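## Task

On the supply shelving, second level counting the bottom level as one, a cardboard box carries a scrub sponge on top. Transfer that box into the cart's top tray. The sponge must finish on that same level without overhanging its front edge, every other item from that level must also still be on it, and the robot must not fall or end up leaning.

## Robot and tools

Robot: a Dexmate Vega on three wheels (two steerable front wheels, a passive rear caster), with a Z-folding torso (thigh, shank, chest), a pan/tilt head carrying head_camera, and two 7-joint arms, each with a two-finger swinging gripper and a wrist camera (left_wrist_camera, right_wrist_camera). Footprint about 0.70 m long, 0.63 m wide; front edge 0.35 m ahead of the base origin. Nothing prevents tipping, and a fallen robot stays down. Loose objects may occasionally get nudged by the scene.

Frames (metres): the base frame sits on the floor at the turning point, x ahead, y to the left, z up. Hand positions, chest and hand targets use it. base_odometry is in the frame the base had at scene start, counted from wheel rotation only (slip looks like travel). turned_by_wheels and turned_by_imu give rotation in rad since the previous result, left positive.

move: runs one action and returns state plus images. An action is base and/or joints (optionally with speeds, min_time_s), or target by itself. cameras is a list chosen from head_camera, left_wrist_camera, right_wrist_camera, all; omitted means all, [] means none.
- base: one key only, each a relative offset from where the base last reported itself. translate_m: metres, forward positive, -2 to 2. strafe_m: metres, left positive, -2 to 2 (heading may drift ~0.02 rad). rotate_rad: radians, counter-clockwise positive, -3.2 to 3.2. Front wheels re-steer first (up to ~1.1 s) when direction changes.
- joints: a dict of absolute targets in radians, keyed by joint name. Torso: torso_hip_rad 0 to 1.57, torso_knee_rad 0 to 3.141, torso_waist_rad -1.57 to 1.57; chest forward lean equals knee minus hip minus waist; named torso joints finish together. Arms: left_/right_ shoulder_pitch, shoulder_yaw, upper_arm_roll, elbow, forearm_roll, wrist_pitch, wrist_yaw, gripper (all _rad). Signs are mirrored: left shoulder pitch positive lowers the arm, right negative lowers it; left wrist pitch positive tips the hand down, right negative. Shoulder yaw ranges: left -0.423 to 1.523, right -1.523 to 0.423. Elbow -3.041 to 0.214 (0 straight). Gripper 0 (closed) to 0.785, the angle of each finger. Head: head_pan_rad ±2.792 (left positive), head_tilt_rad ±1.483, head_camera_tilt_rad -1.483 to 1.378 (positive looks down). Postures (hip, knee, waist): stand 0.469, 1.617, 1.048 (start); stand_high 0.78, 1.57, 0.44; lean_20 0.52, 1.05, 0.18; lean_45 0.52, 1.05, -0.26; low_lean_45 0, 0, -0.79. Folded arm values in key order: left 1, 0.5, -0.6, -2.5, 0, -0.9, 0; right -1, -0.5, 0.6, -2.5, 0, 0.9, 0. Fold the arms before going to low_lean_45.
- speeds: caps for this action only: translate_m and strafe_m 0.04 to 0.3 m/s, rotate_rad 0.1 to 0.6 rad/s. min_time_s: 0.1 to 8 s, the minimum duration for arm and head motions.
- target: an absolute pose for one hand: side ("left"/"right"), x, y, z in base frame metres (-3 to 3), pitch_deg (-30 to 95; 90 = fingers pointing down, 0 = horizontal), heading_deg (0 = fingers forward, counter-clockwise positive), optional roll_deg (default 0, jaw line horizontal; positive turns clockwise seen from behind), angles -360 to 360; line_only true demands a straight path or refusal. The hand point lies between the fingers, 0.033 m short of the closed tips. Straight paths go up to 45 cm; otherwise the arm follows an arc that can swing wide or flip the hand. One target plays at most 9.9 s; after "short (part of ...)" resend it. The robot must be still. The check ignores scene objects.

wait: seconds 0 to 10, plus cameras; returns state and images.
zoom_image: camera name and region [x0, y0, x1, y1] in pixels (max 504x504) of that camera's latest image. Head images are 896x560, wrist images 672x420.
read_manual: only licence texts. finished_scene: scene = current scene number; ends it irreversibly, so the goal must hold with the robot hands-off.

Results: move says done or the worst status. base_status, joint_status, left_hand_status, right_hand_status report: done; off_target (resting away, may still push); contact_stop (an arm pushed near full torque ~0.6 s; its whole group halts and forgets targets); time_out; not_followed, "joint command not followed" or "pose unreachable" (collision check withheld the arm); refused (target failed checks, nothing moved); reached (within 10 mm and 2 degrees) or short. After a refusal or stop, later move/wait/finished_scene calls in the same reply are skipped. on_its_own lists uncommanded behaviour. base_tilt in degrees (forward, right). Also MOTOR HOT, OVER-TEMPERATURE FAULT, torque fault and ARM HIT lines.

Gripper: pads open in a V, about 0.24 x angle - 0.002 m apart at the hand point; soft fingers reach the commanded angle whether holding or not, so judge grasps from images. Command a bit under the fitting angle to squeeze; too hard can eject wide objects. Loads sink ~0.02 m; about 4 kg is the safe carry.

Avoid: the base keeps driving into furniture without stopping; an imu turn above 0.03 rad after a straight or sideways drive suggests contact. Keep arms off each other (hard press ends the scene), and don't close a gripper on the other hand. After any stop, move the arm away before it overheats. Avoid holding stretched arms long, drops, releasing moving items, slams and hard pushes. With chest far forward, front wheels may fail to steer.

Each tool is called after ">>>" as name(argument=value, ...), one argument or row to a line, values as JSON.

## Session

>>> move(
  joints={"head_pan_rad": -1.2},
  cameras=["head_camera"],
)

>>> move(
  joints={"head_pan_rad": 1.2},
  cameras=["head_camera"],
)

>>> move(
  joints={"head_pan_rad": 0},
  cameras=["head_camera"],
)

Scene clock: 1.47 s.
Joint torques (N m): left_arm=[7.42 0.3 0.82 -4.7 -0.05 -2.61 0.13] | right_arm=[-4.38 -0.29 0.89 -5.16 0.06 2.38 -0.14]
move: done
base_odometry: x=+0.000 y=+0.000 heading=+0.000
turned_by_wheels: +0.000
turned_by_imu: +0.000
base_tilt: forward=+0.2 right=+0.3
base_status: not commanded
joint_positions: torso_hip_rad=+0.469 torso_knee_rad=+1.617 torso_waist_rad=+1.048 left_shoulder_pitch_rad=+2.207 left_shoulder_yaw_rad=-0.004 left_upper_arm_roll_rad=-0.018 left_elbow_rad=-1.107 left_forearm_roll_rad=-0.008 left_wrist_pitch_rad=-0.518 left_wrist_yaw_rad=+0.011 left_gripper_rad=+0.005 right_shoulder_pitch_rad=-2.186 right_shoulder_yaw_rad=-0.016 right_upper_arm_roll_rad=-0.019 right_elbow_rad=-1.087 right_forearm_roll_rad=-0.017 right_wrist_pitch_rad=+0.491 right_wrist_yaw_rad=+0.011 right_gripper_rad=+0.005 head_pan_rad=-1.199 head_tilt_rad=+0.000 head_camera_tilt_rad=+0.000
joint_status: all done
chest: x=-0.0111 y=+0.0000 z=+1.4155 quat_wxyz=(+0.999, +0.000, +0.050, +0.000) (m; base frame)
left_hand: x=+0.2019 y=+0.2451 z=+0.6135 quat_wxyz=(+0.430, -0.012, +0.902, +0.013) pitch_deg=+39.0 heading_deg=+2.4 roll_deg=+0.9 back=up (m; base frame)
right_hand: x=+0.2001 y=-0.2164 z=+0.6013 quat_wxyz=(+0.418, -0.022, +0.908, +0.011) pitch_deg=+40.6 heading_deg=+2.8 roll_deg=+0.1 back=up (m; base frame)
pictures: head_camera
camera_calibration:
head_camera: T_world_to_cam=[[-0.923353, -0.366981, 0.112891, -0.211071], [-0.116945, -0.0112475, -0.993075, 1.50982], [0.365709, -0.930161, -0.0325311, 0.0383435], [0, 0, 0, 1]] pos_world=[-0.0323501, -0.0248117, 1.52444]

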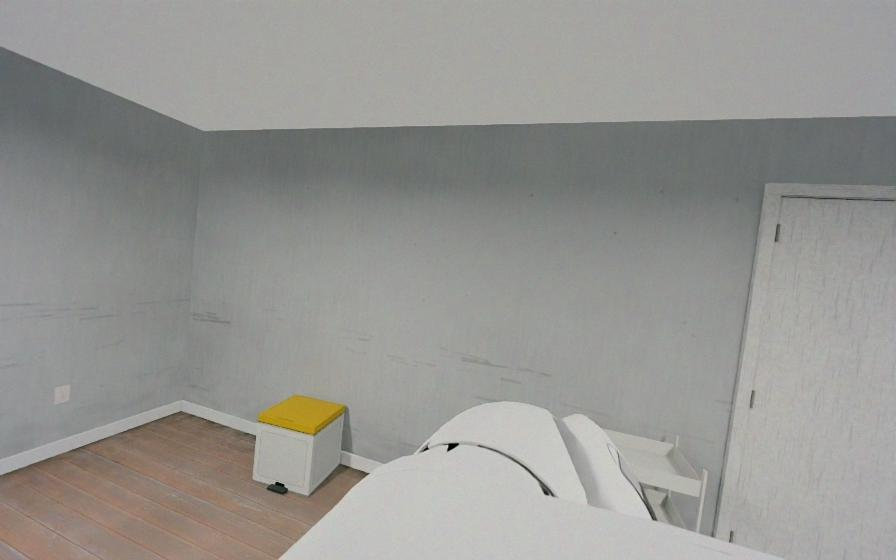

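Scene clock: 3.73 s.
Joint torques (N m): left_arm=[7.36 0.29 1.33 -3.91 -0.11 -3.44 0.1] | right_arm=[-5.27 -0.04 0.55 -3.43 0.19 2.73 -0.07]
move: done
base_odometry: x=+0.000 y=+0.000 heading=+0.000
turned_by_wheels: +0.000
turned_by_imu: +0.001
base_tilt: forward=+0.1 right=+0.3
base_status: not commanded
joint_positions: torso_hip_rad=+0.469 torso_knee_rad=+1.617 torso_waist_rad=+1.048 left_shoulder_pitch_rad=+2.207 left_shoulder_yaw_rad=-0.004 left_upper_arm_roll_rad=-0.018 left_elbow_rad=-1.107 left_forearm_roll_rad=-0.008 left_wrist_pitch_rad=-0.518 left_wrist_yaw_rad=+0.011 left_gripper_rad=+0.005 right_shoulder_pitch_rad=-2.186 right_shoulder_yaw_rad=-0.016 right_upper_arm_roll_rad=-0.019 right_elbow_rad=-1.087 right_forearm_roll_rad=-0.017 right_wrist_pitch_rad=+0.491 right_wrist_yaw_rad=+0.011 right_gripper_rad=+0.005 head_pan_rad=+1.199 head_tilt_rad=+0.000 head_camera_tilt_rad=+0.000
joint_status: all done
chest: x=-0.0111 y=+0.0000 z=+1.4155 quat_wxyz=(+0.999, +0.000, +0.050, +0.000) (m; base frame)
left_hand: x=+0.2019 y=+0.2451 z=+0.6135 quat_wxyz=(+0.430, -0.012, +0.902, +0.013) pitch_deg=+39.0 heading_deg=+2.4 roll_deg=+0.9 back=up (m; base frame)
right_hand: x=+0.2001 y=-0.2164 z=+0.6013 quat_wxyz=(+0.418, -0.022, +0.908, +0.011) pitch_deg=+40.6 heading_deg=+2.8 roll_deg=+0.1 back=up (m; base frame)
pictures: head_camera
camera_calibration:
head_camera: T_world_to_cam=[[0.930491, -0.358897, -0.073348, 0.210097], [-0.0798409, -0.00328163, -0.996802, 1.51823], [0.357509, 0.933371, -0.0317082, 0.0364683], [0, 0, 0, 1]] pos_world=[-0.0873149, 0.0463473, 1.52994]

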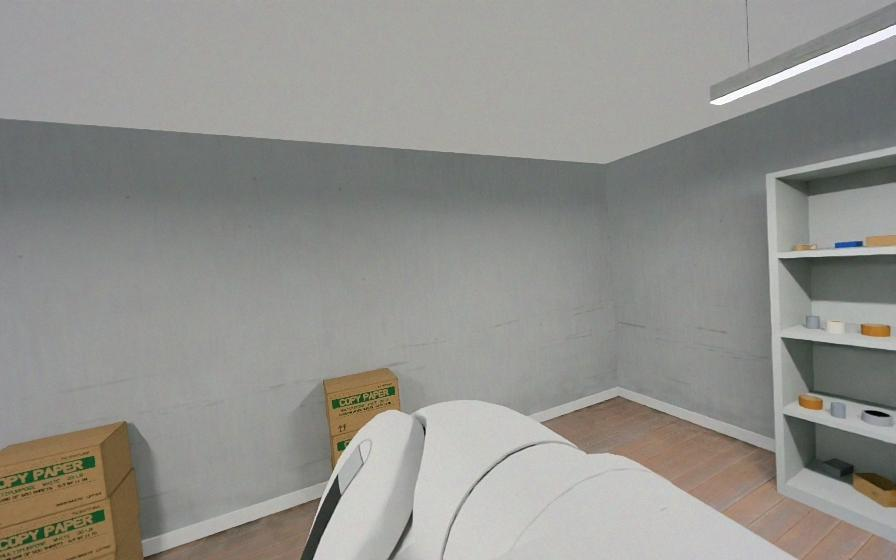

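Scene clock: 5.20 s.
Joint torques (N m): left_arm=[7.5 0.68 1.14 -4.29 -0.08 -3.29 0.1] | right_arm=[-5.06 -0.12 0.88 -4.56 0.02 2.9 -0.15]
move: done
base_odometry: x=+0.000 y=+0.000 heading=+0.000
turned_by_wheels: +0.000
turned_by_imu: +0.000
base_tilt: forward=+0.1 right=+0.3
base_status: not commanded
joint_positions: torso_hip_rad=+0.469 torso_knee_rad=+1.617 torso_waist_rad=+1.048 left_shoulder_pitch_rad=+2.207 left_shoulder_yaw_rad=-0.004 left_upper_arm_roll_rad=-0.018 left_elbow_rad=-1.107 left_forearm_roll_rad=-0.008 left_wrist_pitch_rad=-0.518 left_wrist_yaw_rad=+0.011 left_gripper_rad=+0.005 right_shoulder_pitch_rad=-2.186 right_shoulder_yaw_rad=-0.016 right_upper_arm_roll_rad=-0.019 right_elbow_rad=-1.087 right_forearm_roll_rad=-0.017 right_wrist_pitch_rad=+0.491 right_wrist_yaw_rad=+0.011 right_gripper_rad=+0.005 head_pan_rad=+0.001 head_tilt_rad=+0.000 head_camera_tilt_rad=+0.000
joint_status: all done
chest: x=-0.0111 y=+0.0000 z=+1.4155 quat_wxyz=(+0.999, +0.000, +0.050, +0.000) (m; base frame)
left_hand: x=+0.2019 y=+0.2451 z=+0.6135 quat_wxyz=(+0.430, -0.012, +0.902, +0.013) pitch_deg=+39.0 heading_deg=+2.4 roll_deg=+0.9 back=up (m; base frame)
right_hand: x=+0.2001 y=-0.2164 z=+0.6013 quat_wxyz=(+0.418, -0.022, +0.908, +0.011) pitch_deg=+40.6 heading_deg=+2.8 roll_deg=+0.1 back=up (m; base frame)
pictures: head_camera
camera_calibration:
head_camera: T_world_to_cam=[[0.0069513, -0.999787, 0.0194526, 0.000298818], [-0.0957038, -0.020029, -0.995208, 1.5147], [0.995386, 0.0050563, -0.0958226, 0.181469], [0, 0, 0, 1]] pos_world=[-0.035672, 0.029719, 1.52482]

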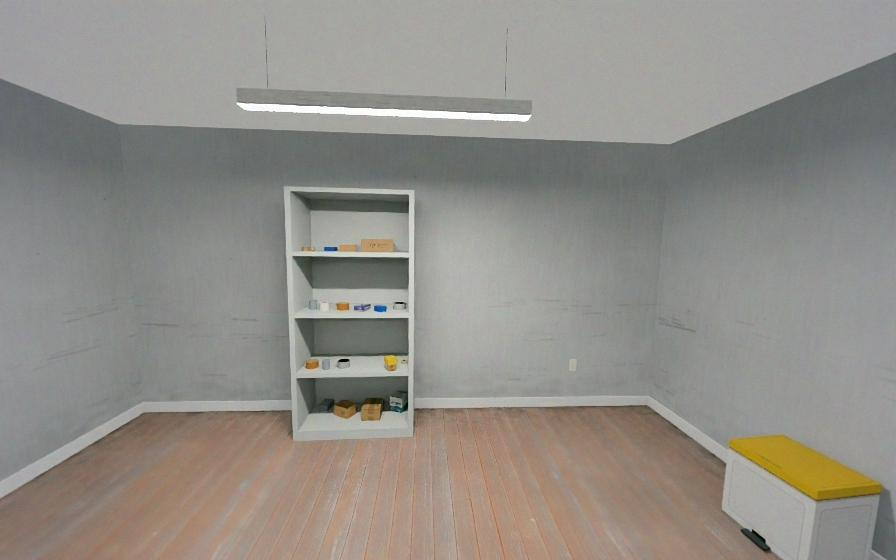

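>>> zoom_image(
  camera="head_camera",
  region=[270, 180, 430, 450],
)

>>> zoom_image(
  camera="head_camera",
  region=[285, 335, 425, 430],
)

>>> move(
  joints={"head_pan_rad": -2.0},
  cameras=["head_camera"],
)

Scaled by 1.867 from the camera's 896x560 image, which has a finer 960x600 frame.

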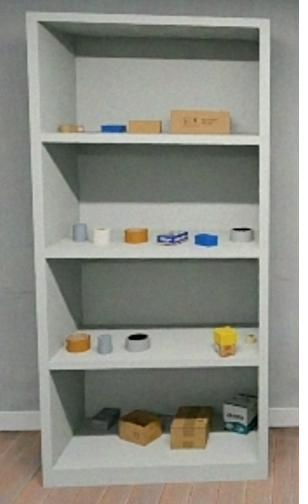

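Scaled by 3.600 from the camera's 896x560 image, which has a finer 960x600 frame.

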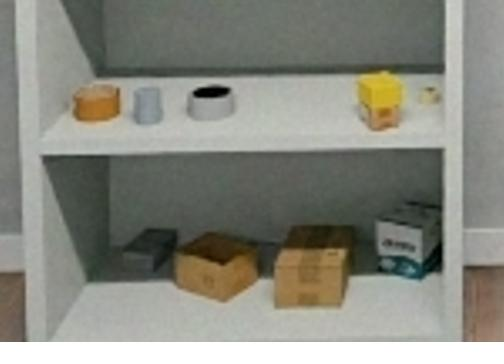

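Scene clock: 7.63 s.
Joint torques (N m): left_arm=[7.18 0.13 1.11 -4.48 -0.02 -3.49 0.17] | right_arm=[-2.9 -0.49 0.2 -5.23 -0.16 2.12 0.1]
move: done
base_odometry: x=+0.000 y=+0.000 heading=+0.000
turned_by_wheels: +0.000
turned_by_imu: +0.001
base_tilt: forward=+0.2 right=+0.3
base_status: not commanded
joint_positions: torso_hip_rad=+0.469 torso_knee_rad=+1.617 torso_waist_rad=+1.048 left_shoulder_pitch_rad=+2.207 left_shoulder_yaw_rad=-0.004 left_upper_arm_roll_rad=-0.018 left_elbow_rad=-1.107 left_forearm_roll_rad=-0.008 left_wrist_pitch_rad=-0.518 left_wrist_yaw_rad=+0.011 left_gripper_rad=+0.005 right_shoulder_pitch_rad=-2.186 right_shoulder_yaw_rad=-0.016 right_upper_arm_roll_rad=-0.019 right_elbow_rad=-1.087 right_forearm_roll_rad=-0.017 right_wrist_pitch_rad=+0.491 right_wrist_yaw_rad=+0.011 right_gripper_rad=+0.005 head_pan_rad=-1.999 head_tilt_rad=+0.000 head_camera_tilt_rad=+0.000
joint_status: all done
chest: x=-0.0111 y=+0.0000 z=+1.4155 quat_wxyz=(+0.999, +0.000, +0.050, +0.000) (m; base frame)
left_hand: x=+0.2019 y=+0.2451 z=+0.6135 quat_wxyz=(+0.430, -0.012, +0.902, +0.013) pitch_deg=+39.0 heading_deg=+2.4 roll_deg=+0.9 back=up (m; base frame)
right_hand: x=+0.2001 y=-0.2164 z=+0.6013 quat_wxyz=(+0.418, -0.022, +0.908, +0.011) pitch_deg=+40.6 heading_deg=+2.8 roll_deg=+0.1 back=up (m; base frame)
pictures: head_camera
camera_calibration:
head_camera: T_world_to_cam=[[-0.904637, 0.411469, 0.111022, -0.20683], [-0.119789, 0.00451009, -0.992789, 1.50921], [-0.409003, -0.911413, 0.0452096, -0.13752], [0, 0, 0, 1]] pos_world=[-0.0625643, -0.0470402, 1.52751]

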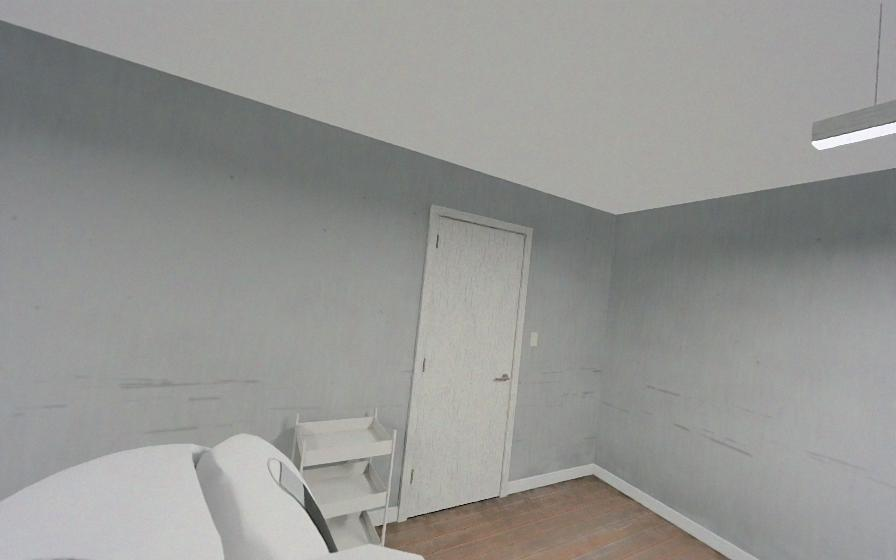

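>>> move(
  base={"rotate_rad": 0.306},
  joints={"head_pan_rad": 0},
  cameras=[],
)

>>> move(
  base={"translate_m": 1.75},
  cameras=[],
)

>>> move(
  base={"rotate_rad": -0.221},
  joints={"head_camera_tilt_rad": 0.6},
  cameras=["head_camera"],
)

>>> zoom_image(
  camera="head_camera",
  region=[300, 150, 700, 450],
)

Scene clock: 11.60 s.
Joint torques (N m): left_arm=[7.73 0.14 1.12 -3.99 -0.03 -2.74 0.07] | right_arm=[-5.41 2.13 0.34 -4.57 0.25 2.9 -0.16]
move: done
base_odometry: x=+0.001 y=+0.000 heading=+0.306
turned_by_wheels: +0.306
turned_by_imu: +0.298
base_tilt: forward=+0.1 right=+0.4
base_status: done
joint_positions: torso_hip_rad=+0.469 torso_knee_rad=+1.617 torso_waist_rad=+1.048 left_shoulder_pitch_rad=+2.207 left_shoulder_yaw_rad=-0.004 left_upper_arm_roll_rad=-0.018 left_elbow_rad=-1.107 left_forearm_roll_rad=-0.008 left_wrist_pitch_rad=-0.518 left_wrist_yaw_rad=+0.011 left_gripper_rad=+0.005 right_shoulder_pitch_rad=-2.186 right_shoulder_yaw_rad=-0.016 right_upper_arm_roll_rad=-0.019 right_elbow_rad=-1.087 right_forearm_roll_rad=-0.017 right_wrist_pitch_rad=+0.491 right_wrist_yaw_rad=+0.011 right_gripper_rad=+0.005 head_pan_rad=-0.001 head_tilt_rad=+0.000 head_camera_tilt_rad=+0.000
joint_status: all done
chest: x=-0.0111 y=+0.0000 z=+1.4155 quat_wxyz=(+0.999, +0.000, +0.050, +0.000) (m; base frame)
left_hand: x=+0.2019 y=+0.2451 z=+0.6135 quat_wxyz=(+0.430, -0.012, +0.902, +0.013) pitch_deg=+39.0 heading_deg=+2.4 roll_deg=+0.9 back=up (m; base frame)
right_hand: x=+0.2001 y=-0.2164 z=+0.6013 quat_wxyz=(+0.418, -0.022, +0.908, +0.011) pitch_deg=+40.6 heading_deg=+2.8 roll_deg=+0.1 back=up (m; base frame)
pictures: none
No camera images: "cameras" was empty.

Scene clock: 19.50 s.
Joint torques (N m): left_arm=[7.5 0.86 1.08 -3.11 -0.09 -3.45 0.24] | right_arm=[-3.82 -2.77 -0.13 -5.24 -0.17 2.97 -0.07]
move: done
base_odometry: x=+1.670 y=+0.525 heading=+0.306
turned_by_wheels: +0.001
turned_by_imu: -0.005
base_tilt: forward=+0.2 right=+0.3
base_status: done
joint_positions: torso_hip_rad=+0.469 torso_knee_rad=+1.617 torso_waist_rad=+1.048 left_shoulder_pitch_rad=+2.207 left_shoulder_yaw_rad=-0.004 left_upper_arm_roll_rad=-0.018 left_elbow_rad=-1.107 left_forearm_roll_rad=-0.008 left_wrist_pitch_rad=-0.518 left_wrist_yaw_rad=+0.011 left_gripper_rad=+0.005 right_shoulder_pitch_rad=-2.186 right_shoulder_yaw_rad=-0.016 right_upper_arm_roll_rad=-0.019 right_elbow_rad=-1.087 right_forearm_roll_rad=-0.017 right_wrist_pitch_rad=+0.491 right_wrist_yaw_rad=+0.011 right_gripper_rad=+0.005 head_pan_rad=-0.001 head_tilt_rad=+0.000 head_camera_tilt_rad=+0.000
joint_status: not commanded
chest: x=-0.0111 y=+0.0000 z=+1.4155 quat_wxyz=(+0.999, +0.000, +0.050, +0.000) (m; base frame)
left_hand: x=+0.2019 y=+0.2451 z=+0.6135 quat_wxyz=(+0.430, -0.012, +0.902, +0.013) pitch_deg=+39.0 heading_deg=+2.4 roll_deg=+0.9 back=up (m; base frame)
right_hand: x=+0.2001 y=-0.2164 z=+0.6013 quat_wxyz=(+0.418, -0.022, +0.908, +0.011) pitch_deg=+40.6 heading_deg=+2.8 roll_deg=+0.1 back=up (m; base frame)
pictures: none
No camera images: "cameras" was empty.

Scene clock: 21.27 s.
Joint torques (N m): left_arm=[6.94 0.68 0.85 -3.7 -0.06 -3.04 0.07] | right_arm=[-4.32 -0.12 1.22 -6.2 -0.05 2.48 -0.08]
move: done
base_odometry: x=+1.670 y=+0.525 heading=+0.086
turned_by_wheels: -0.221
turned_by_imu: -0.212
base_tilt: forward=+0.1 right=+0.3
base_status: done
joint_positions: torso_hip_rad=+0.469 torso_knee_rad=+1.617 torso_waist_rad=+1.048 left_shoulder_pitch_rad=+2.207 left_shoulder_yaw_rad=-0.004 left_upper_arm_roll_rad=-0.018 left_elbow_rad=-1.107 left_forearm_roll_rad=-0.008 left_wrist_pitch_rad=-0.518 left_wrist_yaw_rad=+0.011 left_gripper_rad=+0.005 right_shoulder_pitch_rad=-2.186 right_shoulder_yaw_rad=-0.016 right_upper_arm_roll_rad=-0.019 right_elbow_rad=-1.087 right_forearm_roll_rad=-0.017 right_wrist_pitch_rad=+0.491 right_wrist_yaw_rad=+0.011 right_gripper_rad=+0.005 head_pan_rad=-0.001 head_tilt_rad=+0.000 head_camera_tilt_rad=+0.599
joint_status: all done
chest: x=-0.0111 y=+0.0000 z=+1.4155 quat_wxyz=(+0.999, +0.000, +0.050, +0.000) (m; base frame)
left_hand: x=+0.2019 y=+0.2451 z=+0.6135 quat_wxyz=(+0.430, -0.012, +0.902, +0.013) pitch_deg=+39.0 heading_deg=+2.4 roll_deg=+0.9 back=up (m; base frame)
right_hand: x=+0.2001 y=-0.2164 z=+0.6013 quat_wxyz=(+0.418, -0.022, +0.908, +0.011) pitch_deg=+40.6 heading_deg=+2.8 roll_deg=+0.1 back=up (m; base frame)
pictures: head_camera
camera_calibration:
head_camera: T_world_to_cam=[[0.0155398, -0.9998, 0.0126167, 0.0110668], [-0.640406, -0.0196426, -0.767786, 1.13488], [0.76788, 0.00385146, -0.640582, 0.971254], [0, 0, 0, 1]] pos_world=[-0.0191938, 0.0296159, 1.49337]

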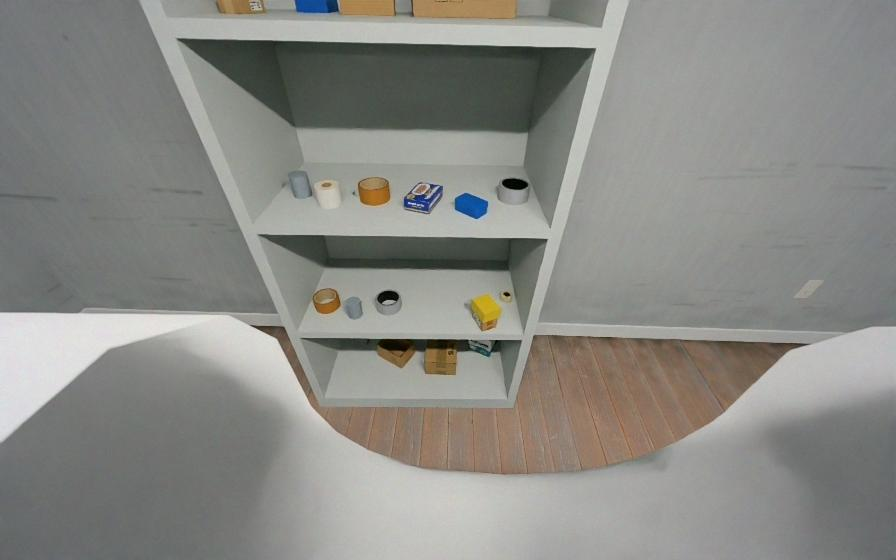

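Scaled by 1.260 from the camera's 896x560 image, which has a finer 960x600 frame.

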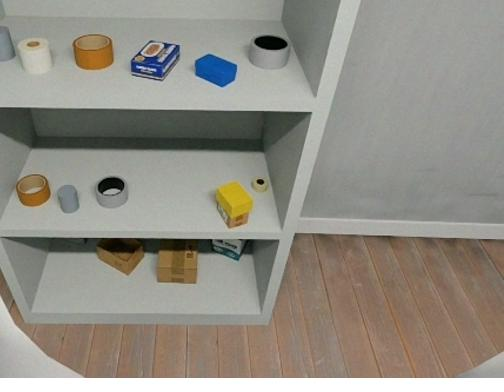

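>>> zoom_image(
  camera="head_camera",
  region=[445, 275, 535, 345],
)

Scaled by 5.600 from the camera's 896x560 image, which has a finer 960x600 frame.

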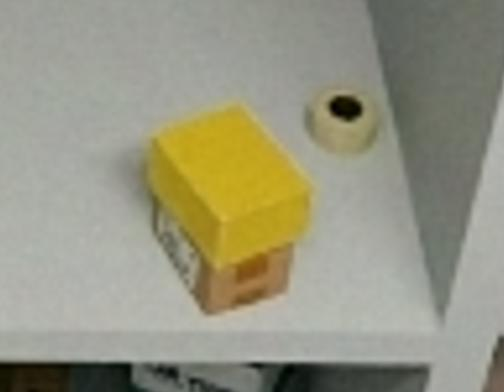

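>>> move(
  target={"side":"right","x":0.42,"y":-0.28,"z":1.05,"pitch_deg":10,"heading_deg":0},
  cameras=[],
)

>>> move(
  target={"side":"left","x":0.36,"y":0.30,"z":1.1,"pitch_deg":0,"heading_deg":0},
  cameras=[],
)

>>> move(
  joints={"torso_hip_rad":0.25,"torso_knee_rad":0.9,"torso_waist_rad":0.15,"head_camera_tilt_rad":0.4},
  cameras=["head_camera"],
)

Scene clock: 30.03 s.
Joint torques (N m): left_arm=[7.94 0.91 0.76 -3.94 -0.1 -2.98 0.13] | right_arm=[-6.71 -4.06 7.59 -11.07 -0.63 3.23 -0.19]
move: done
base_odometry: x=+1.670 y=+0.525 heading=+0.086
turned_by_wheels: +0.000
turned_by_imu: +0.002
base_tilt: forward=+0.1 right=+0.3
base_status: not commanded
joint_positions: torso_hip_rad=+0.469 torso_knee_rad=+1.617 torso_waist_rad=+1.048 left_shoulder_pitch_rad=+2.207 left_shoulder_yaw_rad=-0.004 left_upper_arm_roll_rad=-0.018 left_elbow_rad=-1.107 left_forearm_roll_rad=-0.008 left_wrist_pitch_rad=-0.518 left_wrist_yaw_rad=+0.011 left_gripper_rad=+0.005 right_shoulder_pitch_rad=-2.544 right_shoulder_yaw_rad=-0.893 right_upper_arm_roll_rad=+0.008 right_elbow_rad=-2.368 right_forearm_roll_rad=+0.533 right_wrist_pitch_rad=+0.266 right_wrist_yaw_rad=-0.615 right_gripper_rad=+0.005 head_pan_rad=-0.001 head_tilt_rad=+0.000 head_camera_tilt_rad=+0.599
joint_status: not commanded
chest: x=-0.0111 y=+0.0000 z=+1.4155 quat_wxyz=(+0.999, +0.000, +0.050, +0.000) (m; base frame)
left_hand: x=+0.2019 y=+0.2451 z=+0.6135 quat_wxyz=(+0.430, -0.012, +0.902, +0.013) pitch_deg=+39.0 heading_deg=+2.4 roll_deg=+0.9 back=up (m; base frame)
right_hand: x=+0.4200 y=-0.2817 z=+1.0482 quat_wxyz=(+0.643, +0.000, +0.766, -0.002) pitch_deg=+10.0 heading_deg=-0.1 roll_deg=-0.2 back=up (m; base frame)
right_hand_status: reached (checked arc [a long move; over the whole arc the hand travels 0.61 m to end 0.50 m from its start, up to 0.15 m off the straight line; right_elbow_rad turns most, 1.29 rad; on the way or at its end the hand turns up to 31 deg from its attitude at the start], planned for 4.4 s): 2 mm and 0.2 deg off.
pictures: none
No camera images: "cameras" was empty.

Scene clock: 35.63 s.
Joint torques (N m): left_arm=[8.84 5.47 -5.95 -9.45 0.58 -3.87 0.31] | right_arm=[-6.66 -5.58 7.84 -10.99 -0.78 2.32 -0.36]
move: done
base_odometry: x=+1.670 y=+0.525 heading=+0.086
turned_by_wheels: +0.000
turned_by_imu: +0.001
base_tilt: forward=+0.1 right=+0.3
base_status: not commanded
joint_positions: torso_hip_rad=+0.469 torso_knee_rad=+1.617 torso_waist_rad=+1.048 left_shoulder_pitch_rad=+2.730 left_shoulder_yaw_rad=+0.626 left_upper_arm_roll_rad=-0.089 left_elbow_rad=-2.289 left_forearm_roll_rad=-0.316 left_wrist_pitch_rad=-0.565 left_wrist_yaw_rad=+0.407 left_gripper_rad=+0.005 right_shoulder_pitch_rad=-2.546 right_shoulder_yaw_rad=-0.897 right_upper_arm_roll_rad=+0.008 right_elbow_rad=-2.374 right_forearm_roll_rad=+0.536 right_wrist_pitch_rad=+0.265 right_wrist_yaw_rad=-0.617 right_gripper_rad=+0.005 head_pan_rad=-0.001 head_tilt_rad=+0.000 head_camera_tilt_rad=+0.599
joint_status: not commanded
chest: x=-0.0111 y=+0.0000 z=+1.4155 quat_wxyz=(+0.999, +0.000, +0.050, +0.000) (m; base frame)
left_hand: x=+0.3598 y=+0.3012 z=+1.0974 quat_wxyz=(+0.706, +0.000, +0.708, +0.002) pitch_deg=+0.2 heading_deg=+0.1 roll_deg=+0.2 back=up (m; base frame)
left_hand_status: reached (checked arc [a long move; over the whole arc the hand travels 0.57 m to end 0.51 m from its start, up to 0.11 m off the straight line; left_elbow_rad turns most, 1.19 rad; on the way or at its end the hand turns up to 39 deg from its attitude at the start], planned for 4.0 s): 3 mm and 0.3 deg off.
right_hand: x=+0.4199 y=-0.2800 z=+1.0495 quat_wxyz=(+0.642, +0.000, +0.766, +0.000) pitch_deg=+10.0 heading_deg=+0.0 roll_deg=+0.0 back=up (m; base frame)
pictures: none
No camera images: "cameras" was empty.

Scene clock: 40.23 s.
Joint torques (N m): left_arm=[14.63 2.29 -3.31 -7.53 0.73 -3.82 0.22] | right_arm=[-10.03 -2.62 5.16 -9.99 -0.81 2.59 -0.22]
move: done
base_odometry: x=+1.670 y=+0.525 heading=+0.086
turned_by_wheels: +0.000
turned_by_imu: +0.001
base_tilt: forward=+0.1 right=+0.4
base_status: not commanded
joint_positions: torso_hip_rad=+0.250 torso_knee_rad=+0.900 torso_waist_rad=+0.150 left_shoulder_pitch_rad=+2.733 left_shoulder_yaw_rad=+0.629 left_upper_arm_roll_rad=-0.090 left_elbow_rad=-2.295 left_forearm_roll_rad=-0.318 left_wrist_pitch_rad=-0.565 left_wrist_yaw_rad=+0.409 left_gripper_rad=+0.005 right_shoulder_pitch_rad=-2.546 right_shoulder_yaw_rad=-0.897 right_upper_arm_roll_rad=+0.009 right_elbow_rad=-2.374 right_forearm_roll_rad=+0.536 right_wrist_pitch_rad=+0.265 right_wrist_yaw_rad=-0.617 right_gripper_rad=+0.005 head_pan_rad=-0.001 head_tilt_rad=+0.000 head_camera_tilt_rad=+0.401
joint_status: all done
chest: x=+0.0250 y=+0.0000 z=+1.2237 quat_wxyz=(+0.969, +0.000, +0.247, +0.000) (m; base frame)
left_hand: x=+0.2438 y=+0.3000 z=+0.7883 quat_wxyz=(+0.552, +0.000, +0.834, +0.000) pitch_deg=+23.0 heading_deg=+0.0 roll_deg=+0.0 back=up (m; base frame)
right_hand: x=+0.2795 y=-0.2800 z=+0.7189 quat_wxyz=(+0.477, +0.000, +0.879, +0.000) pitch_deg=+33.0 heading_deg=+0.0 roll_deg=+0.0 back=up (m; base frame)
pictures: head_camera
camera_calibration:
head_camera: T_world_to_cam=[[0.017829, -0.999798, 0.00931573, 0.0165246], [-0.781027, -0.0197437, -0.624185, 0.856963], [0.624243, 0.00385279, -0.781221, 0.992841], [0, 0, 0, 1]] pos_world=[0.0492424, 0.0296156, 1.31038]

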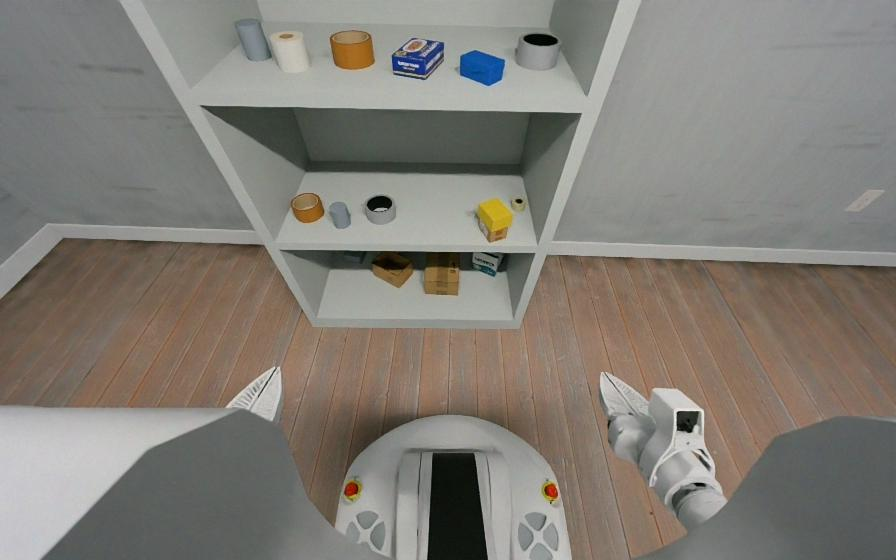

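>>> move(
  base={"rotate_rad": 0.022},
  cameras=[],
)

>>> move(
  base={"translate_m": 0.2},
  joints={"right_gripper_rad": 0.45, "head_camera_tilt_rad": 0.3},
  speeds={"translate_m": 0.15},
  cameras=["head_camera"],
)

>>> zoom_image(
  camera="head_camera",
  region=[420, 200, 620, 350],
)

Scene clock: 41.67 s.
Joint torques (N m): left_arm=[14.25 1.42 -3.06 -6.98 0.73 -4.11 0.15] | right_arm=[-9.81 -1.59 5.45 -8.96 -1.14 3.21 -0.32]
move: done
base_odometry: x=+1.670 y=+0.525 heading=+0.108
turned_by_wheels: +0.022
turned_by_imu: +0.022
base_tilt: forward=+0.1 right=+0.3
base_status: done
joint_positions: torso_hip_rad=+0.250 torso_knee_rad=+0.900 torso_waist_rad=+0.150 left_shoulder_pitch_rad=+2.733 left_shoulder_yaw_rad=+0.629 left_upper_arm_roll_rad=-0.090 left_elbow_rad=-2.295 left_forearm_roll_rad=-0.318 left_wrist_pitch_rad=-0.565 left_wrist_yaw_rad=+0.409 left_gripper_rad=+0.005 right_shoulder_pitch_rad=-2.546 right_shoulder_yaw_rad=-0.897 right_upper_arm_roll_rad=+0.009 right_elbow_rad=-2.374 right_forearm_roll_rad=+0.536 right_wrist_pitch_rad=+0.265 right_wrist_yaw_rad=-0.617 right_gripper_rad=+0.005 head_pan_rad=-0.001 head_tilt_rad=+0.000 head_camera_tilt_rad=+0.401
joint_status: not commanded
chest: x=+0.0250 y=+0.0000 z=+1.2237 quat_wxyz=(+0.969, +0.000, +0.247, +0.000) (m; base frame)
left_hand: x=+0.2438 y=+0.3000 z=+0.7884 quat_wxyz=(+0.552, +0.000, +0.834, +0.000) pitch_deg=+23.0 heading_deg=+0.0 roll_deg=+0.0 back=up (m; base frame)
right_hand: x=+0.2795 y=-0.2800 z=+0.7189 quat_wxyz=(+0.478, +0.000, +0.879, +0.000) pitch_deg=+33.0 heading_deg=+0.0 roll_deg=+0.0 back=up (m; base frame)
pictures: none
No camera images: "cameras" was empty.

Scene clock: 44.40 s.
Joint torques (N m): left_arm=[14.08 2.25 -2.66 -6.95 0.73 -3.55 0.19] | right_arm=[-8.42 -2.85 4.9 -10.78 -0.93 1.97 -0.25]
move: done
base_odometry: x=+1.869 y=+0.546 heading=+0.107
turned_by_wheels: -0.001
turned_by_imu: -0.002
base_tilt: forward=+0.1 right=+0.3
base_status: done
joint_positions: torso_hip_rad=+0.250 torso_knee_rad=+0.900 torso_waist_rad=+0.150 left_shoulder_pitch_rad=+2.733 left_shoulder_yaw_rad=+0.629 left_upper_arm_roll_rad=-0.090 left_elbow_rad=-2.295 left_forearm_roll_rad=-0.318 left_wrist_pitch_rad=-0.565 left_wrist_yaw_rad=+0.409 left_gripper_rad=+0.005 right_shoulder_pitch_rad=-2.546 right_shoulder_yaw_rad=-0.897 right_upper_arm_roll_rad=+0.009 right_elbow_rad=-2.374 right_forearm_roll_rad=+0.536 right_wrist_pitch_rad=+0.265 right_wrist_yaw_rad=-0.617 right_gripper_rad=+0.450 head_pan_rad=-0.001 head_tilt_rad=+0.000 head_camera_tilt_rad=+0.301
joint_status: all done
chest: x=+0.0251 y=+0.0000 z=+1.2237 quat_wxyz=(+0.969, +0.000, +0.247, +0.000) (m; base frame)
left_hand: x=+0.2438 y=+0.3000 z=+0.7883 quat_wxyz=(+0.552, +0.000, +0.834, +0.000) pitch_deg=+23.0 heading_deg=+0.0 roll_deg=+0.0 back=up (m; base frame)
right_hand: x=+0.2795 y=-0.2800 z=+0.7188 quat_wxyz=(+0.477, +0.000, +0.879, +0.000) pitch_deg=+33.0 heading_deg=+0.0 roll_deg=+0.0 back=up (m; base frame)
pictures: head_camera
camera_calibration:
head_camera: T_world_to_cam=[[0.0168826, -0.999796, 0.0111155, 0.0141466], [-0.714899, -0.0198426, -0.698946, 0.955836], [0.699024, 0.00385355, -0.715088, 0.906857], [0, 0, 0, 1]] pos_world=[0.0491729, 0.0296154, 1.3164]

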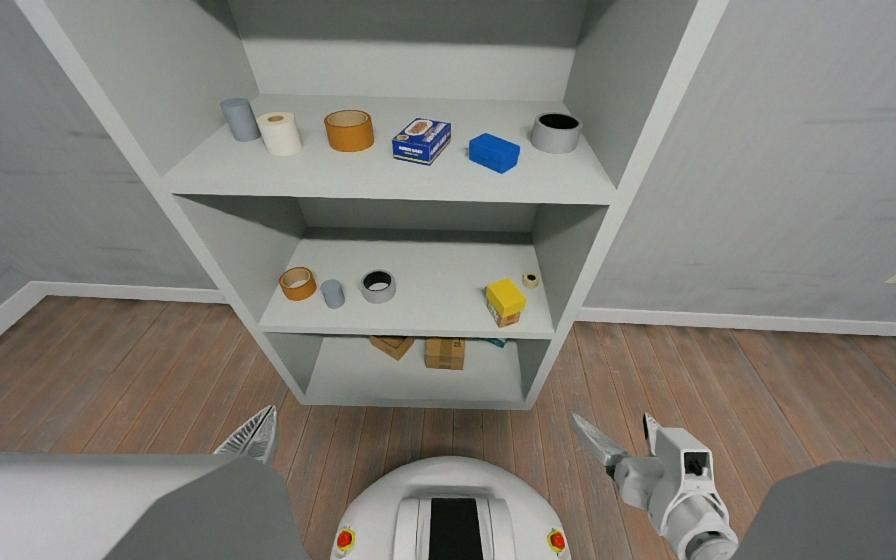

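Scaled by 2.520 from the camera's 896x560 image, which has a finer 960x600 frame.

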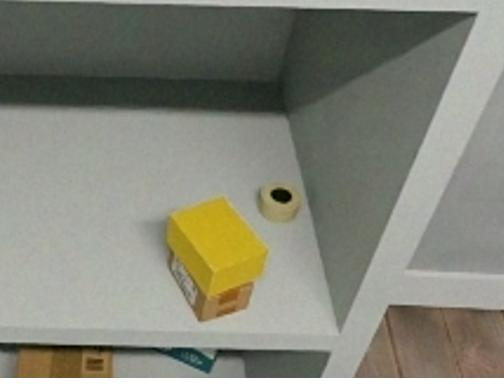

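>>> move(
  target={"side":"right","x":0.53,"y":-0.212,"z":0.65,"pitch_deg":20,"heading_deg":27},
  cameras=["head_camera","right_wrist_camera"],
)

Scene clock: 51.00 s.
Joint torques (N m): left_arm=[14.65 2.06 -2.48 -5.93 0.72 -3.44 0.15] | right_arm=[10.61 -4.35 3.18 -4.68 0.06 2.52 0.32]
move: done
base_odometry: x=+1.869 y=+0.546 heading=+0.107
turned_by_wheels: +0.000
turned_by_imu: +0.002
base_tilt: forward=+0.1 right=+0.3
base_status: not commanded
joint_positions: torso_hip_rad=+0.250 torso_knee_rad=+0.900 torso_waist_rad=+0.150 left_shoulder_pitch_rad=+2.733 left_shoulder_yaw_rad=+0.629 left_upper_arm_roll_rad=-0.090 left_elbow_rad=-2.295 left_forearm_roll_rad=-0.318 left_wrist_pitch_rad=-0.565 left_wrist_yaw_rad=+0.409 left_gripper_rad=+0.005 right_shoulder_pitch_rad=-1.465 right_shoulder_yaw_rad=-0.833 right_upper_arm_roll_rad=-0.373 right_elbow_rad=-1.588 right_forearm_roll_rad=+0.616 right_wrist_pitch_rad=+0.291 right_wrist_yaw_rad=+0.119 right_gripper_rad=+0.450 head_pan_rad=-0.001 head_tilt_rad=+0.000 head_camera_tilt_rad=+0.301
joint_status: not commanded
chest: x=+0.0251 y=+0.0000 z=+1.2237 quat_wxyz=(+0.969, +0.000, +0.247, +0.000) (m; base frame)
left_hand: x=+0.2438 y=+0.3000 z=+0.7883 quat_wxyz=(+0.552, +0.000, +0.834, +0.000) pitch_deg=+23.0 heading_deg=+0.0 roll_deg=+0.0 back=up (m; base frame)
right_hand: x=+0.5286 y=-0.2126 z=+0.6499 quat_wxyz=(+0.557, -0.190, +0.797, +0.133) pitch_deg=+20.1 heading_deg=+26.9 roll_deg=+0.0 back=up (m; base frame)
right_hand_status: reached (straight line, planned for 3.8 s): 2 mm and 0.2 deg off.
pictures: head_camera, right_wrist_camera
camera_calibration:
head_camera: T_world_to_cam=[[0.0168826, -0.999796, 0.0111155, 0.0141466], [-0.714899, -0.0198426, -0.698946, 0.955836], [0.699024, 0.00385355, -0.715088, 0.906857], [0, 0, 0, 1]] pos_world=[0.0491729, 0.0296154, 1.3164]
right_wrist_camera: T_world_to_cam=[[0.414339, -0.909567, 0.0318048, -0.440941], [-0.427483, -0.225346, -0.875487, 0.798521], [0.803481, 0.349152, -0.482195, 0.117842], [0, 0, 0, 1]] pos_world=[0.42937, -0.262267, 0.769942]

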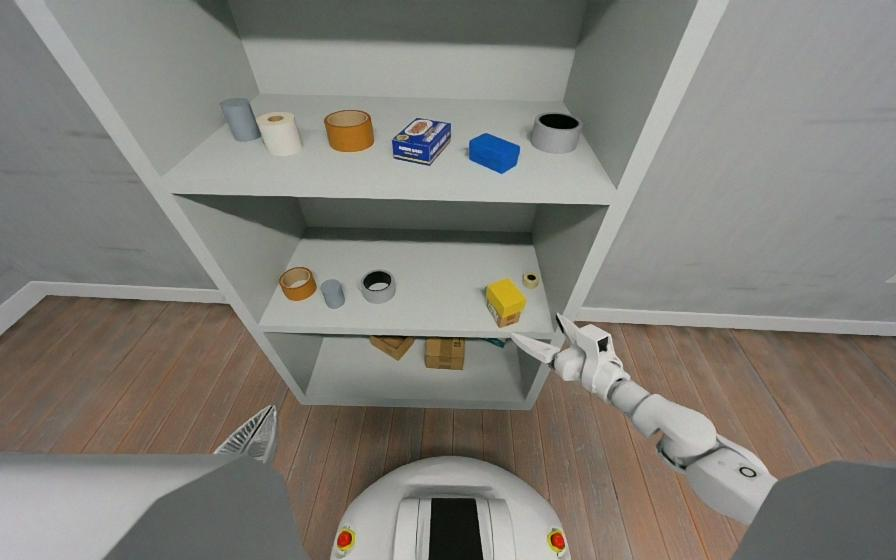

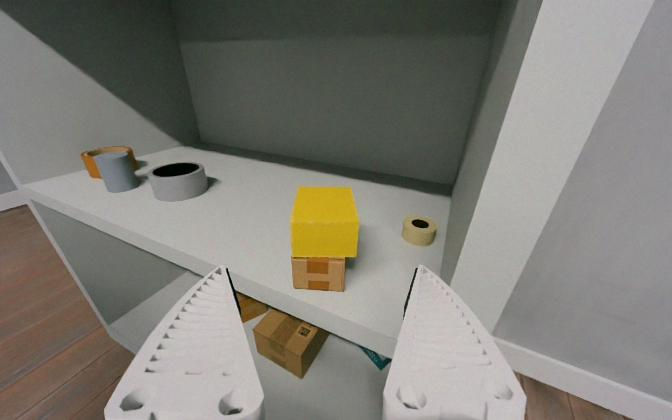

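>>> move(
  target={"side":"right","x":0.676,"y":-0.135,"z":0.606,"pitch_deg":12,"heading_deg":27,"line_only":true},
  cameras=["right_wrist_camera"],
)

Scene clock: 52.40 s.
Joint torques (N m): left_arm=[13.37 1.45 -2.57 -7.21 0.71 -3.41 0.2] | right_arm=[11.04 -6.37 3.11 -4.73 0.05 3.93 0.34]
move: refused
base_odometry: x=+1.869 y=+0.546 heading=+0.107
turned_by_wheels: +0.000
turned_by_imu: +0.000
base_tilt: forward=+0.1 right=+0.3
base_status: not commanded
joint_positions: torso_hip_rad=+0.250 torso_knee_rad=+0.900 torso_waist_rad=+0.150 left_shoulder_pitch_rad=+2.733 left_shoulder_yaw_rad=+0.629 left_upper_arm_roll_rad=-0.090 left_elbow_rad=-2.295 left_forearm_roll_rad=-0.318 left_wrist_pitch_rad=-0.565 left_wrist_yaw_rad=+0.409 left_gripper_rad=+0.005 right_shoulder_pitch_rad=-1.460 right_shoulder_yaw_rad=-0.831 right_upper_arm_roll_rad=-0.375 right_elbow_rad=-1.583 right_forearm_roll_rad=+0.615 right_wrist_pitch_rad=+0.291 right_wrist_yaw_rad=+0.123 right_gripper_rad=+0.450 head_pan_rad=-0.001 head_tilt_rad=+0.000 head_camera_tilt_rad=+0.301
joint_status: not commanded
chest: x=+0.0251 y=+0.0000 z=+1.2237 quat_wxyz=(+0.969, +0.000, +0.247, +0.000) (m; base frame)
left_hand: x=+0.2438 y=+0.3000 z=+0.7883 quat_wxyz=(+0.552, +0.000, +0.834, +0.000) pitch_deg=+23.0 heading_deg=+0.0 roll_deg=+0.0 back=up (m; base frame)
right_hand: x=+0.5297 y=-0.2121 z=+0.6497 quat_wxyz=(+0.557, -0.191, +0.797, +0.134) pitch_deg=+20.0 heading_deg=+27.0 roll_deg=+0.0 back=up (m; base frame)
right_hand_status: refused: no posture of the arm gets there (out of reach): the closest leaves the hand 1.1 cm and 0 deg from the pose. Nothing moved.
pictures: right_wrist_camera
camera_calibration:
right_wrist_camera: T_world_to_cam=[[0.416478, -0.908583, 0.0319735, -0.441963], [-0.426197, -0.226184, -0.875898, 0.798361], [0.803058, 0.351166, -0.481436, 0.116997], [0, 0, 0, 1]] pos_world=[0.430372, -0.262069, 0.769741]

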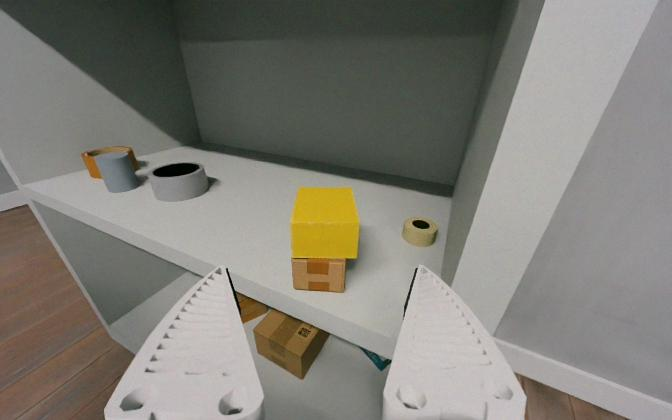

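>>> move(
  target={"side":"right","x":0.39,"y":-0.212,"z":0.65,"pitch_deg":15,"heading_deg":27},
  cameras=[],
)

>>> move(
  base={"translate_m": 0.14},
  speeds={"translate_m": 0.15},
  cameras=["head_camera","right_wrist_camera"],
)

Scene clock: 56.00 s.
Joint torques (N m): left_arm=[14.3 2.65 -2.47 -6.51 0.72 -3.81 0.04] | right_arm=[-6.8 -3.24 6.69 -3.14 -0.16 3.23 -0.52]
move: done
base_odometry: x=+1.869 y=+0.546 heading=+0.107
turned_by_wheels: +0.000
turned_by_imu: +0.001
base_tilt: forward=+0.1 right=+0.3
base_status: not commanded
joint_positions: torso_hip_rad=+0.250 torso_knee_rad=+0.900 torso_waist_rad=+0.150 left_shoulder_pitch_rad=+2.733 left_shoulder_yaw_rad=+0.629 left_upper_arm_roll_rad=-0.090 left_elbow_rad=-2.295 left_forearm_roll_rad=-0.318 left_wrist_pitch_rad=-0.565 left_wrist_yaw_rad=+0.409 left_gripper_rad=+0.005 right_shoulder_pitch_rad=-1.772 right_shoulder_yaw_rad=-0.809 right_upper_arm_roll_rad=-0.357 right_elbow_rad=-1.530 right_forearm_roll_rad=+0.503 right_wrist_pitch_rad=+0.696 right_wrist_yaw_rad=+0.071 right_gripper_rad=+0.450 head_pan_rad=-0.001 head_tilt_rad=+0.000 head_camera_tilt_rad=+0.301
joint_status: not commanded
chest: x=+0.0251 y=+0.0000 z=+1.2237 quat_wxyz=(+0.969, +0.000, +0.247, +0.000) (m; base frame)
left_hand: x=+0.2438 y=+0.3000 z=+0.7883 quat_wxyz=(+0.552, +0.000, +0.834, +0.000) pitch_deg=+23.0 heading_deg=+0.0 roll_deg=+0.0 back=up (m; base frame)
right_hand: x=+0.3919 y=-0.2118 z=+0.6496 quat_wxyz=(+0.591, -0.185, +0.772, +0.142) pitch_deg=+15.1 heading_deg=+27.0 roll_deg=+0.0 back=up (m; base frame)
right_hand_status: reached (straight line, planned for 1.6 s): 2 mm and 0.1 deg off.
pictures: none
No camera images: "cameras" was empty.

Scene clock: 58.00 s.
Joint torques (N m): left_arm=[14.39 1.66 -2.56 -6.23 0.74 -3.3 0.33] | right_arm=[-6.13 -2.95 5.62 -3.26 0.24 4.27 -0.33]
move: done
base_odometry: x=+2.008 y=+0.560 heading=+0.106
turned_by_wheels: -0.001
turned_by_imu: -0.001
base_tilt: forward=+0.1 right=+0.3
base_status: done
joint_positions: torso_hip_rad=+0.250 torso_knee_rad=+0.900 torso_waist_rad=+0.150 left_shoulder_pitch_rad=+2.733 left_shoulder_yaw_rad=+0.629 left_upper_arm_roll_rad=-0.090 left_elbow_rad=-2.295 left_forearm_roll_rad=-0.318 left_wrist_pitch_rad=-0.565 left_wrist_yaw_rad=+0.409 left_gripper_rad=+0.005 right_shoulder_pitch_rad=-1.775 right_shoulder_yaw_rad=-0.808 right_upper_arm_roll_rad=-0.357 right_elbow_rad=-1.529 right_forearm_roll_rad=+0.501 right_wrist_pitch_rad=+0.701 right_wrist_yaw_rad=+0.070 right_gripper_rad=+0.450 head_pan_rad=-0.001 head_tilt_rad=+0.000 head_camera_tilt_rad=+0.301
joint_status: not commanded
chest: x=+0.0251 y=+0.0000 z=+1.2236 quat_wxyz=(+0.969, +0.000, +0.247, +0.000) (m; base frame)
left_hand: x=+0.2438 y=+0.3000 z=+0.7883 quat_wxyz=(+0.552, +0.000, +0.834, +0.000) pitch_deg=+23.0 heading_deg=+0.0 roll_deg=+0.0 back=up (m; base frame)
right_hand: x=+0.3900 y=-0.2118 z=+0.6498 quat_wxyz=(+0.592, -0.185, +0.772, +0.142) pitch_deg=+15.0 heading_deg=+27.0 roll_deg=+0.0 back=up (m; base frame)
pictures: head_camera, right_wrist_camera
camera_calibration:
head_camera: T_world_to_cam=[[0.0168826, -0.999796, 0.0111155, 0.0141466], [-0.714899, -0.0198426, -0.698946, 0.955836], [0.699024, 0.00385355, -0.715088, 0.906857], [0, 0, 0, 1]] pos_world=[0.0491729, 0.0296154, 1.3164]
right_wrist_camera: T_world_to_cam=[[0.414641, -0.909551, 0.0281064, -0.380506], [-0.356235, -0.190665, -0.914737, 0.744452], [0.837359, 0.369275, -0.403071, 0.16858], [0, 0, 0, 1]] pos_world=[0.281811, -0.266401, 0.759622]

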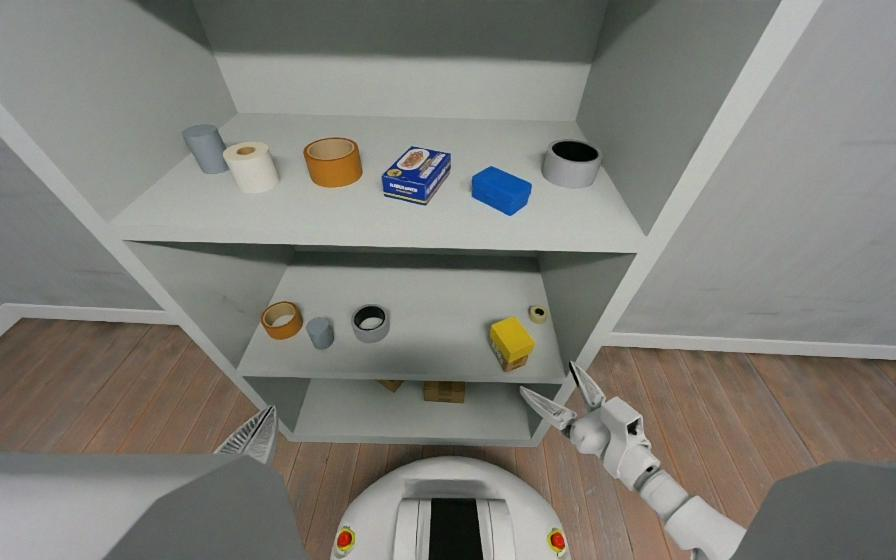

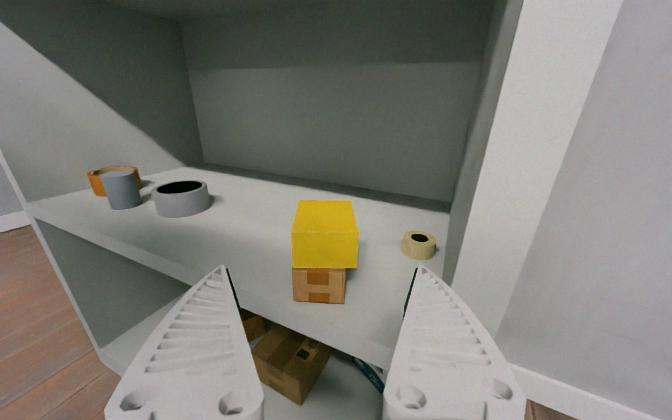

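>>> move(
  target={"side":"right","x":0.43,"y":-0.189,"z":0.612,"pitch_deg":12,"heading_deg":27,"line_only":true},
  cameras=["right_wrist_camera"],
)

>>> move(
  target={"side":"right","x":0.537,"y":-0.134,"z":0.606,"pitch_deg":12,"heading_deg":27,"line_only":true},
  cameras=["head_camera","right_wrist_camera"],
)

Scene clock: 61.47 s.
Joint torques (N m): left_arm=[15.3 2.62 -2.76 -6.01 0.81 -3.28 0.19] | right_arm=[6.8 -3.83 1.18 -3.26 -0.19 3.22 0.2]
move: done
base_odometry: x=+2.008 y=+0.560 heading=+0.106
turned_by_wheels: +0.000
turned_by_imu: +0.001
base_tilt: forward=+0.1 right=+0.3
base_status: not commanded
joint_positions: torso_hip_rad=+0.250 torso_knee_rad=+0.900 torso_waist_rad=+0.150 left_shoulder_pitch_rad=+2.733 left_shoulder_yaw_rad=+0.629 left_upper_arm_roll_rad=-0.090 left_elbow_rad=-2.295 left_forearm_roll_rad=-0.318 left_wrist_pitch_rad=-0.565 left_wrist_yaw_rad=+0.409 left_gripper_rad=+0.005 right_shoulder_pitch_rad=-1.527 right_shoulder_yaw_rad=-0.613 right_upper_arm_roll_rad=-0.454 right_elbow_rad=-1.194 right_forearm_roll_rad=+0.466 right_wrist_pitch_rad=+0.808 right_wrist_yaw_rad=+0.181 right_gripper_rad=+0.450 head_pan_rad=-0.001 head_tilt_rad=+0.000 head_camera_tilt_rad=+0.301
joint_status: not commanded
chest: x=+0.0251 y=+0.0000 z=+1.2236 quat_wxyz=(+0.969, +0.000, +0.247, +0.000) (m; base frame)
left_hand: x=+0.2438 y=+0.3000 z=+0.7883 quat_wxyz=(+0.552, +0.000, +0.834, +0.000) pitch_deg=+23.0 heading_deg=+0.0 roll_deg=+0.0 back=up (m; base frame)
right_hand: x=+0.4292 y=-0.1898 z=+0.6123 quat_wxyz=(+0.611, -0.181, +0.756, +0.147) pitch_deg=+12.1 heading_deg=+27.0 roll_deg=+0.0 back=up (m; base frame)
right_hand_status: reached (straight line, planned for 1.4 s): 1 mm and 0.1 deg off.
pictures: right_wrist_camera
camera_calibration:
right_wrist_camera: T_world_to_cam=[[0.412504, -0.91058, 0.0261547, -0.373758], [-0.313965, -0.169065, -0.934261, 0.726225], [0.855141, 0.377175, -0.35563, 0.0773055], [0, 0, 0, 1]] pos_world=[0.316079, -0.246715, 0.715751]

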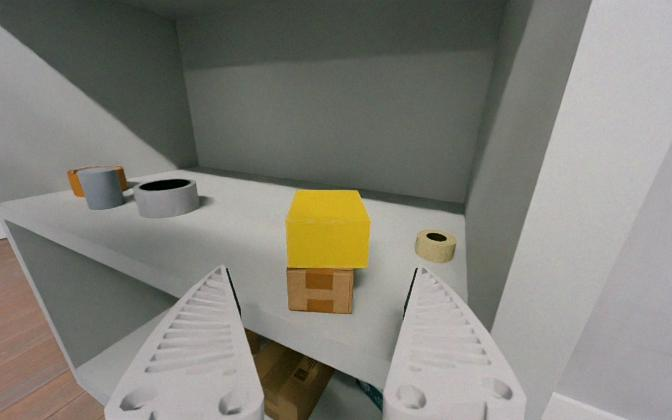

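Scene clock: 64.13 s.
Joint torques (N m): left_arm=[14 2.58 -2.89 -6.33 0.77 -3.81 0.31] | right_arm=[12.67 -0.86 1.51 -4.76 -0.22 4.23 -0.34]
move: done
base_odometry: x=+2.008 y=+0.560 heading=+0.106
turned_by_wheels: +0.000
turned_by_imu: +0.001
base_tilt: forward=+0.2 right=+0.3
base_status: not commanded
joint_positions: torso_hip_rad=+0.250 torso_knee_rad=+0.900 torso_waist_rad=+0.150 left_shoulder_pitch_rad=+2.733 left_shoulder_yaw_rad=+0.629 left_upper_arm_roll_rad=-0.090 left_elbow_rad=-2.295 left_forearm_roll_rad=-0.318 left_wrist_pitch_rad=-0.565 left_wrist_yaw_rad=+0.409 left_gripper_rad=+0.005 right_shoulder_pitch_rad=-1.260 right_shoulder_yaw_rad=-0.471 right_upper_arm_roll_rad=-0.516 right_elbow_rad=-1.075 right_forearm_roll_rad=+0.412 right_wrist_pitch_rad=+0.647 right_wrist_yaw_rad=+0.172 right_gripper_rad=+0.450 head_pan_rad=-0.001 head_tilt_rad=+0.000 head_camera_tilt_rad=+0.301
joint_status: not commanded
chest: x=+0.0251 y=+0.0000 z=+1.2236 quat_wxyz=(+0.969, +0.000, +0.247, +0.000) (m; base frame)
left_hand: x=+0.2438 y=+0.3000 z=+0.7883 quat_wxyz=(+0.552, +0.000, +0.834, +0.000) pitch_deg=+23.0 heading_deg=+0.0 roll_deg=+0.0 back=up (m; base frame)
right_hand: x=+0.5347 y=-0.1353 z=+0.6056 quat_wxyz=(+0.612, -0.181, +0.756, +0.147) pitch_deg=+12.0 heading_deg=+27.0 roll_deg=+0.0 back=up (m; base frame)
right_hand_status: reached (straight line, planned for 1.2 s): 3 mm and 0.0 deg off.
pictures: head_camera, right_wrist_camera
camera_calibration:
head_camera: T_world_to_cam=[[0.0168826, -0.999796, 0.0111155, 0.0141466], [-0.714899, -0.0198426, -0.698946, 0.955836], [0.699024, 0.00385355, -0.715088, 0.906857], [0, 0, 0, 1]] pos_world=[0.0491729, 0.0296154, 1.3164]
right_wrist_camera: T_world_to_cam=[[0.41278, -0.910465, 0.0258195, -0.367512], [-0.313392, -0.168586, -0.93454, 0.762222], [0.855218, 0.377668, -0.354921, -0.036251], [0, 0, 0, 1]] pos_world=[0.421579, -0.192416, 0.70895]

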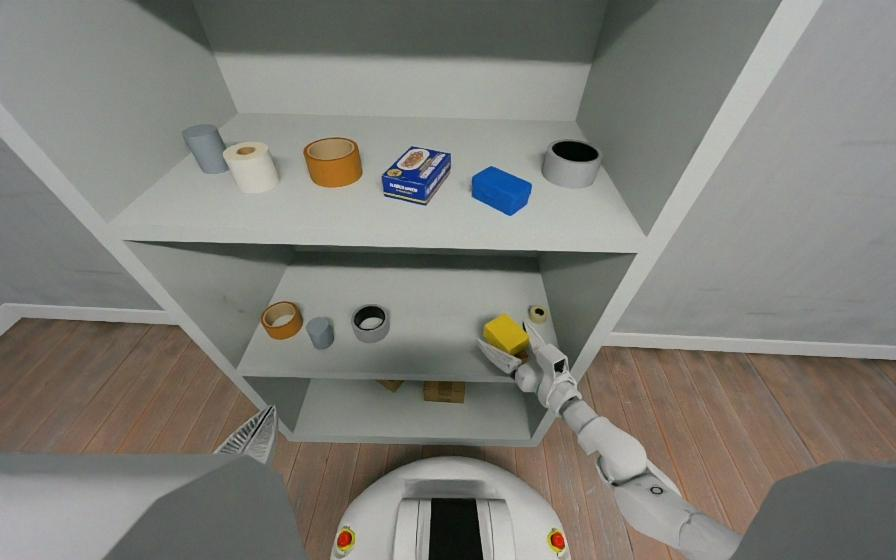

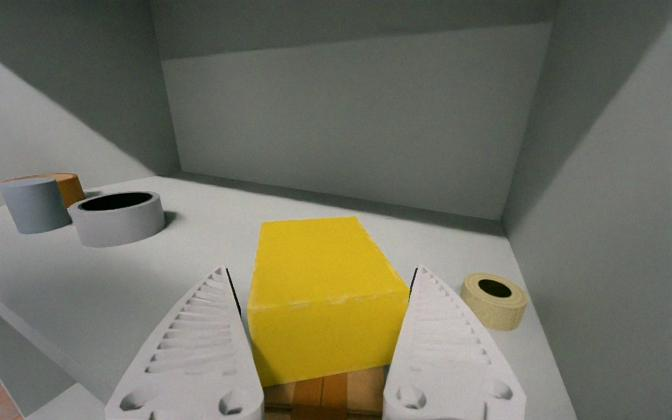

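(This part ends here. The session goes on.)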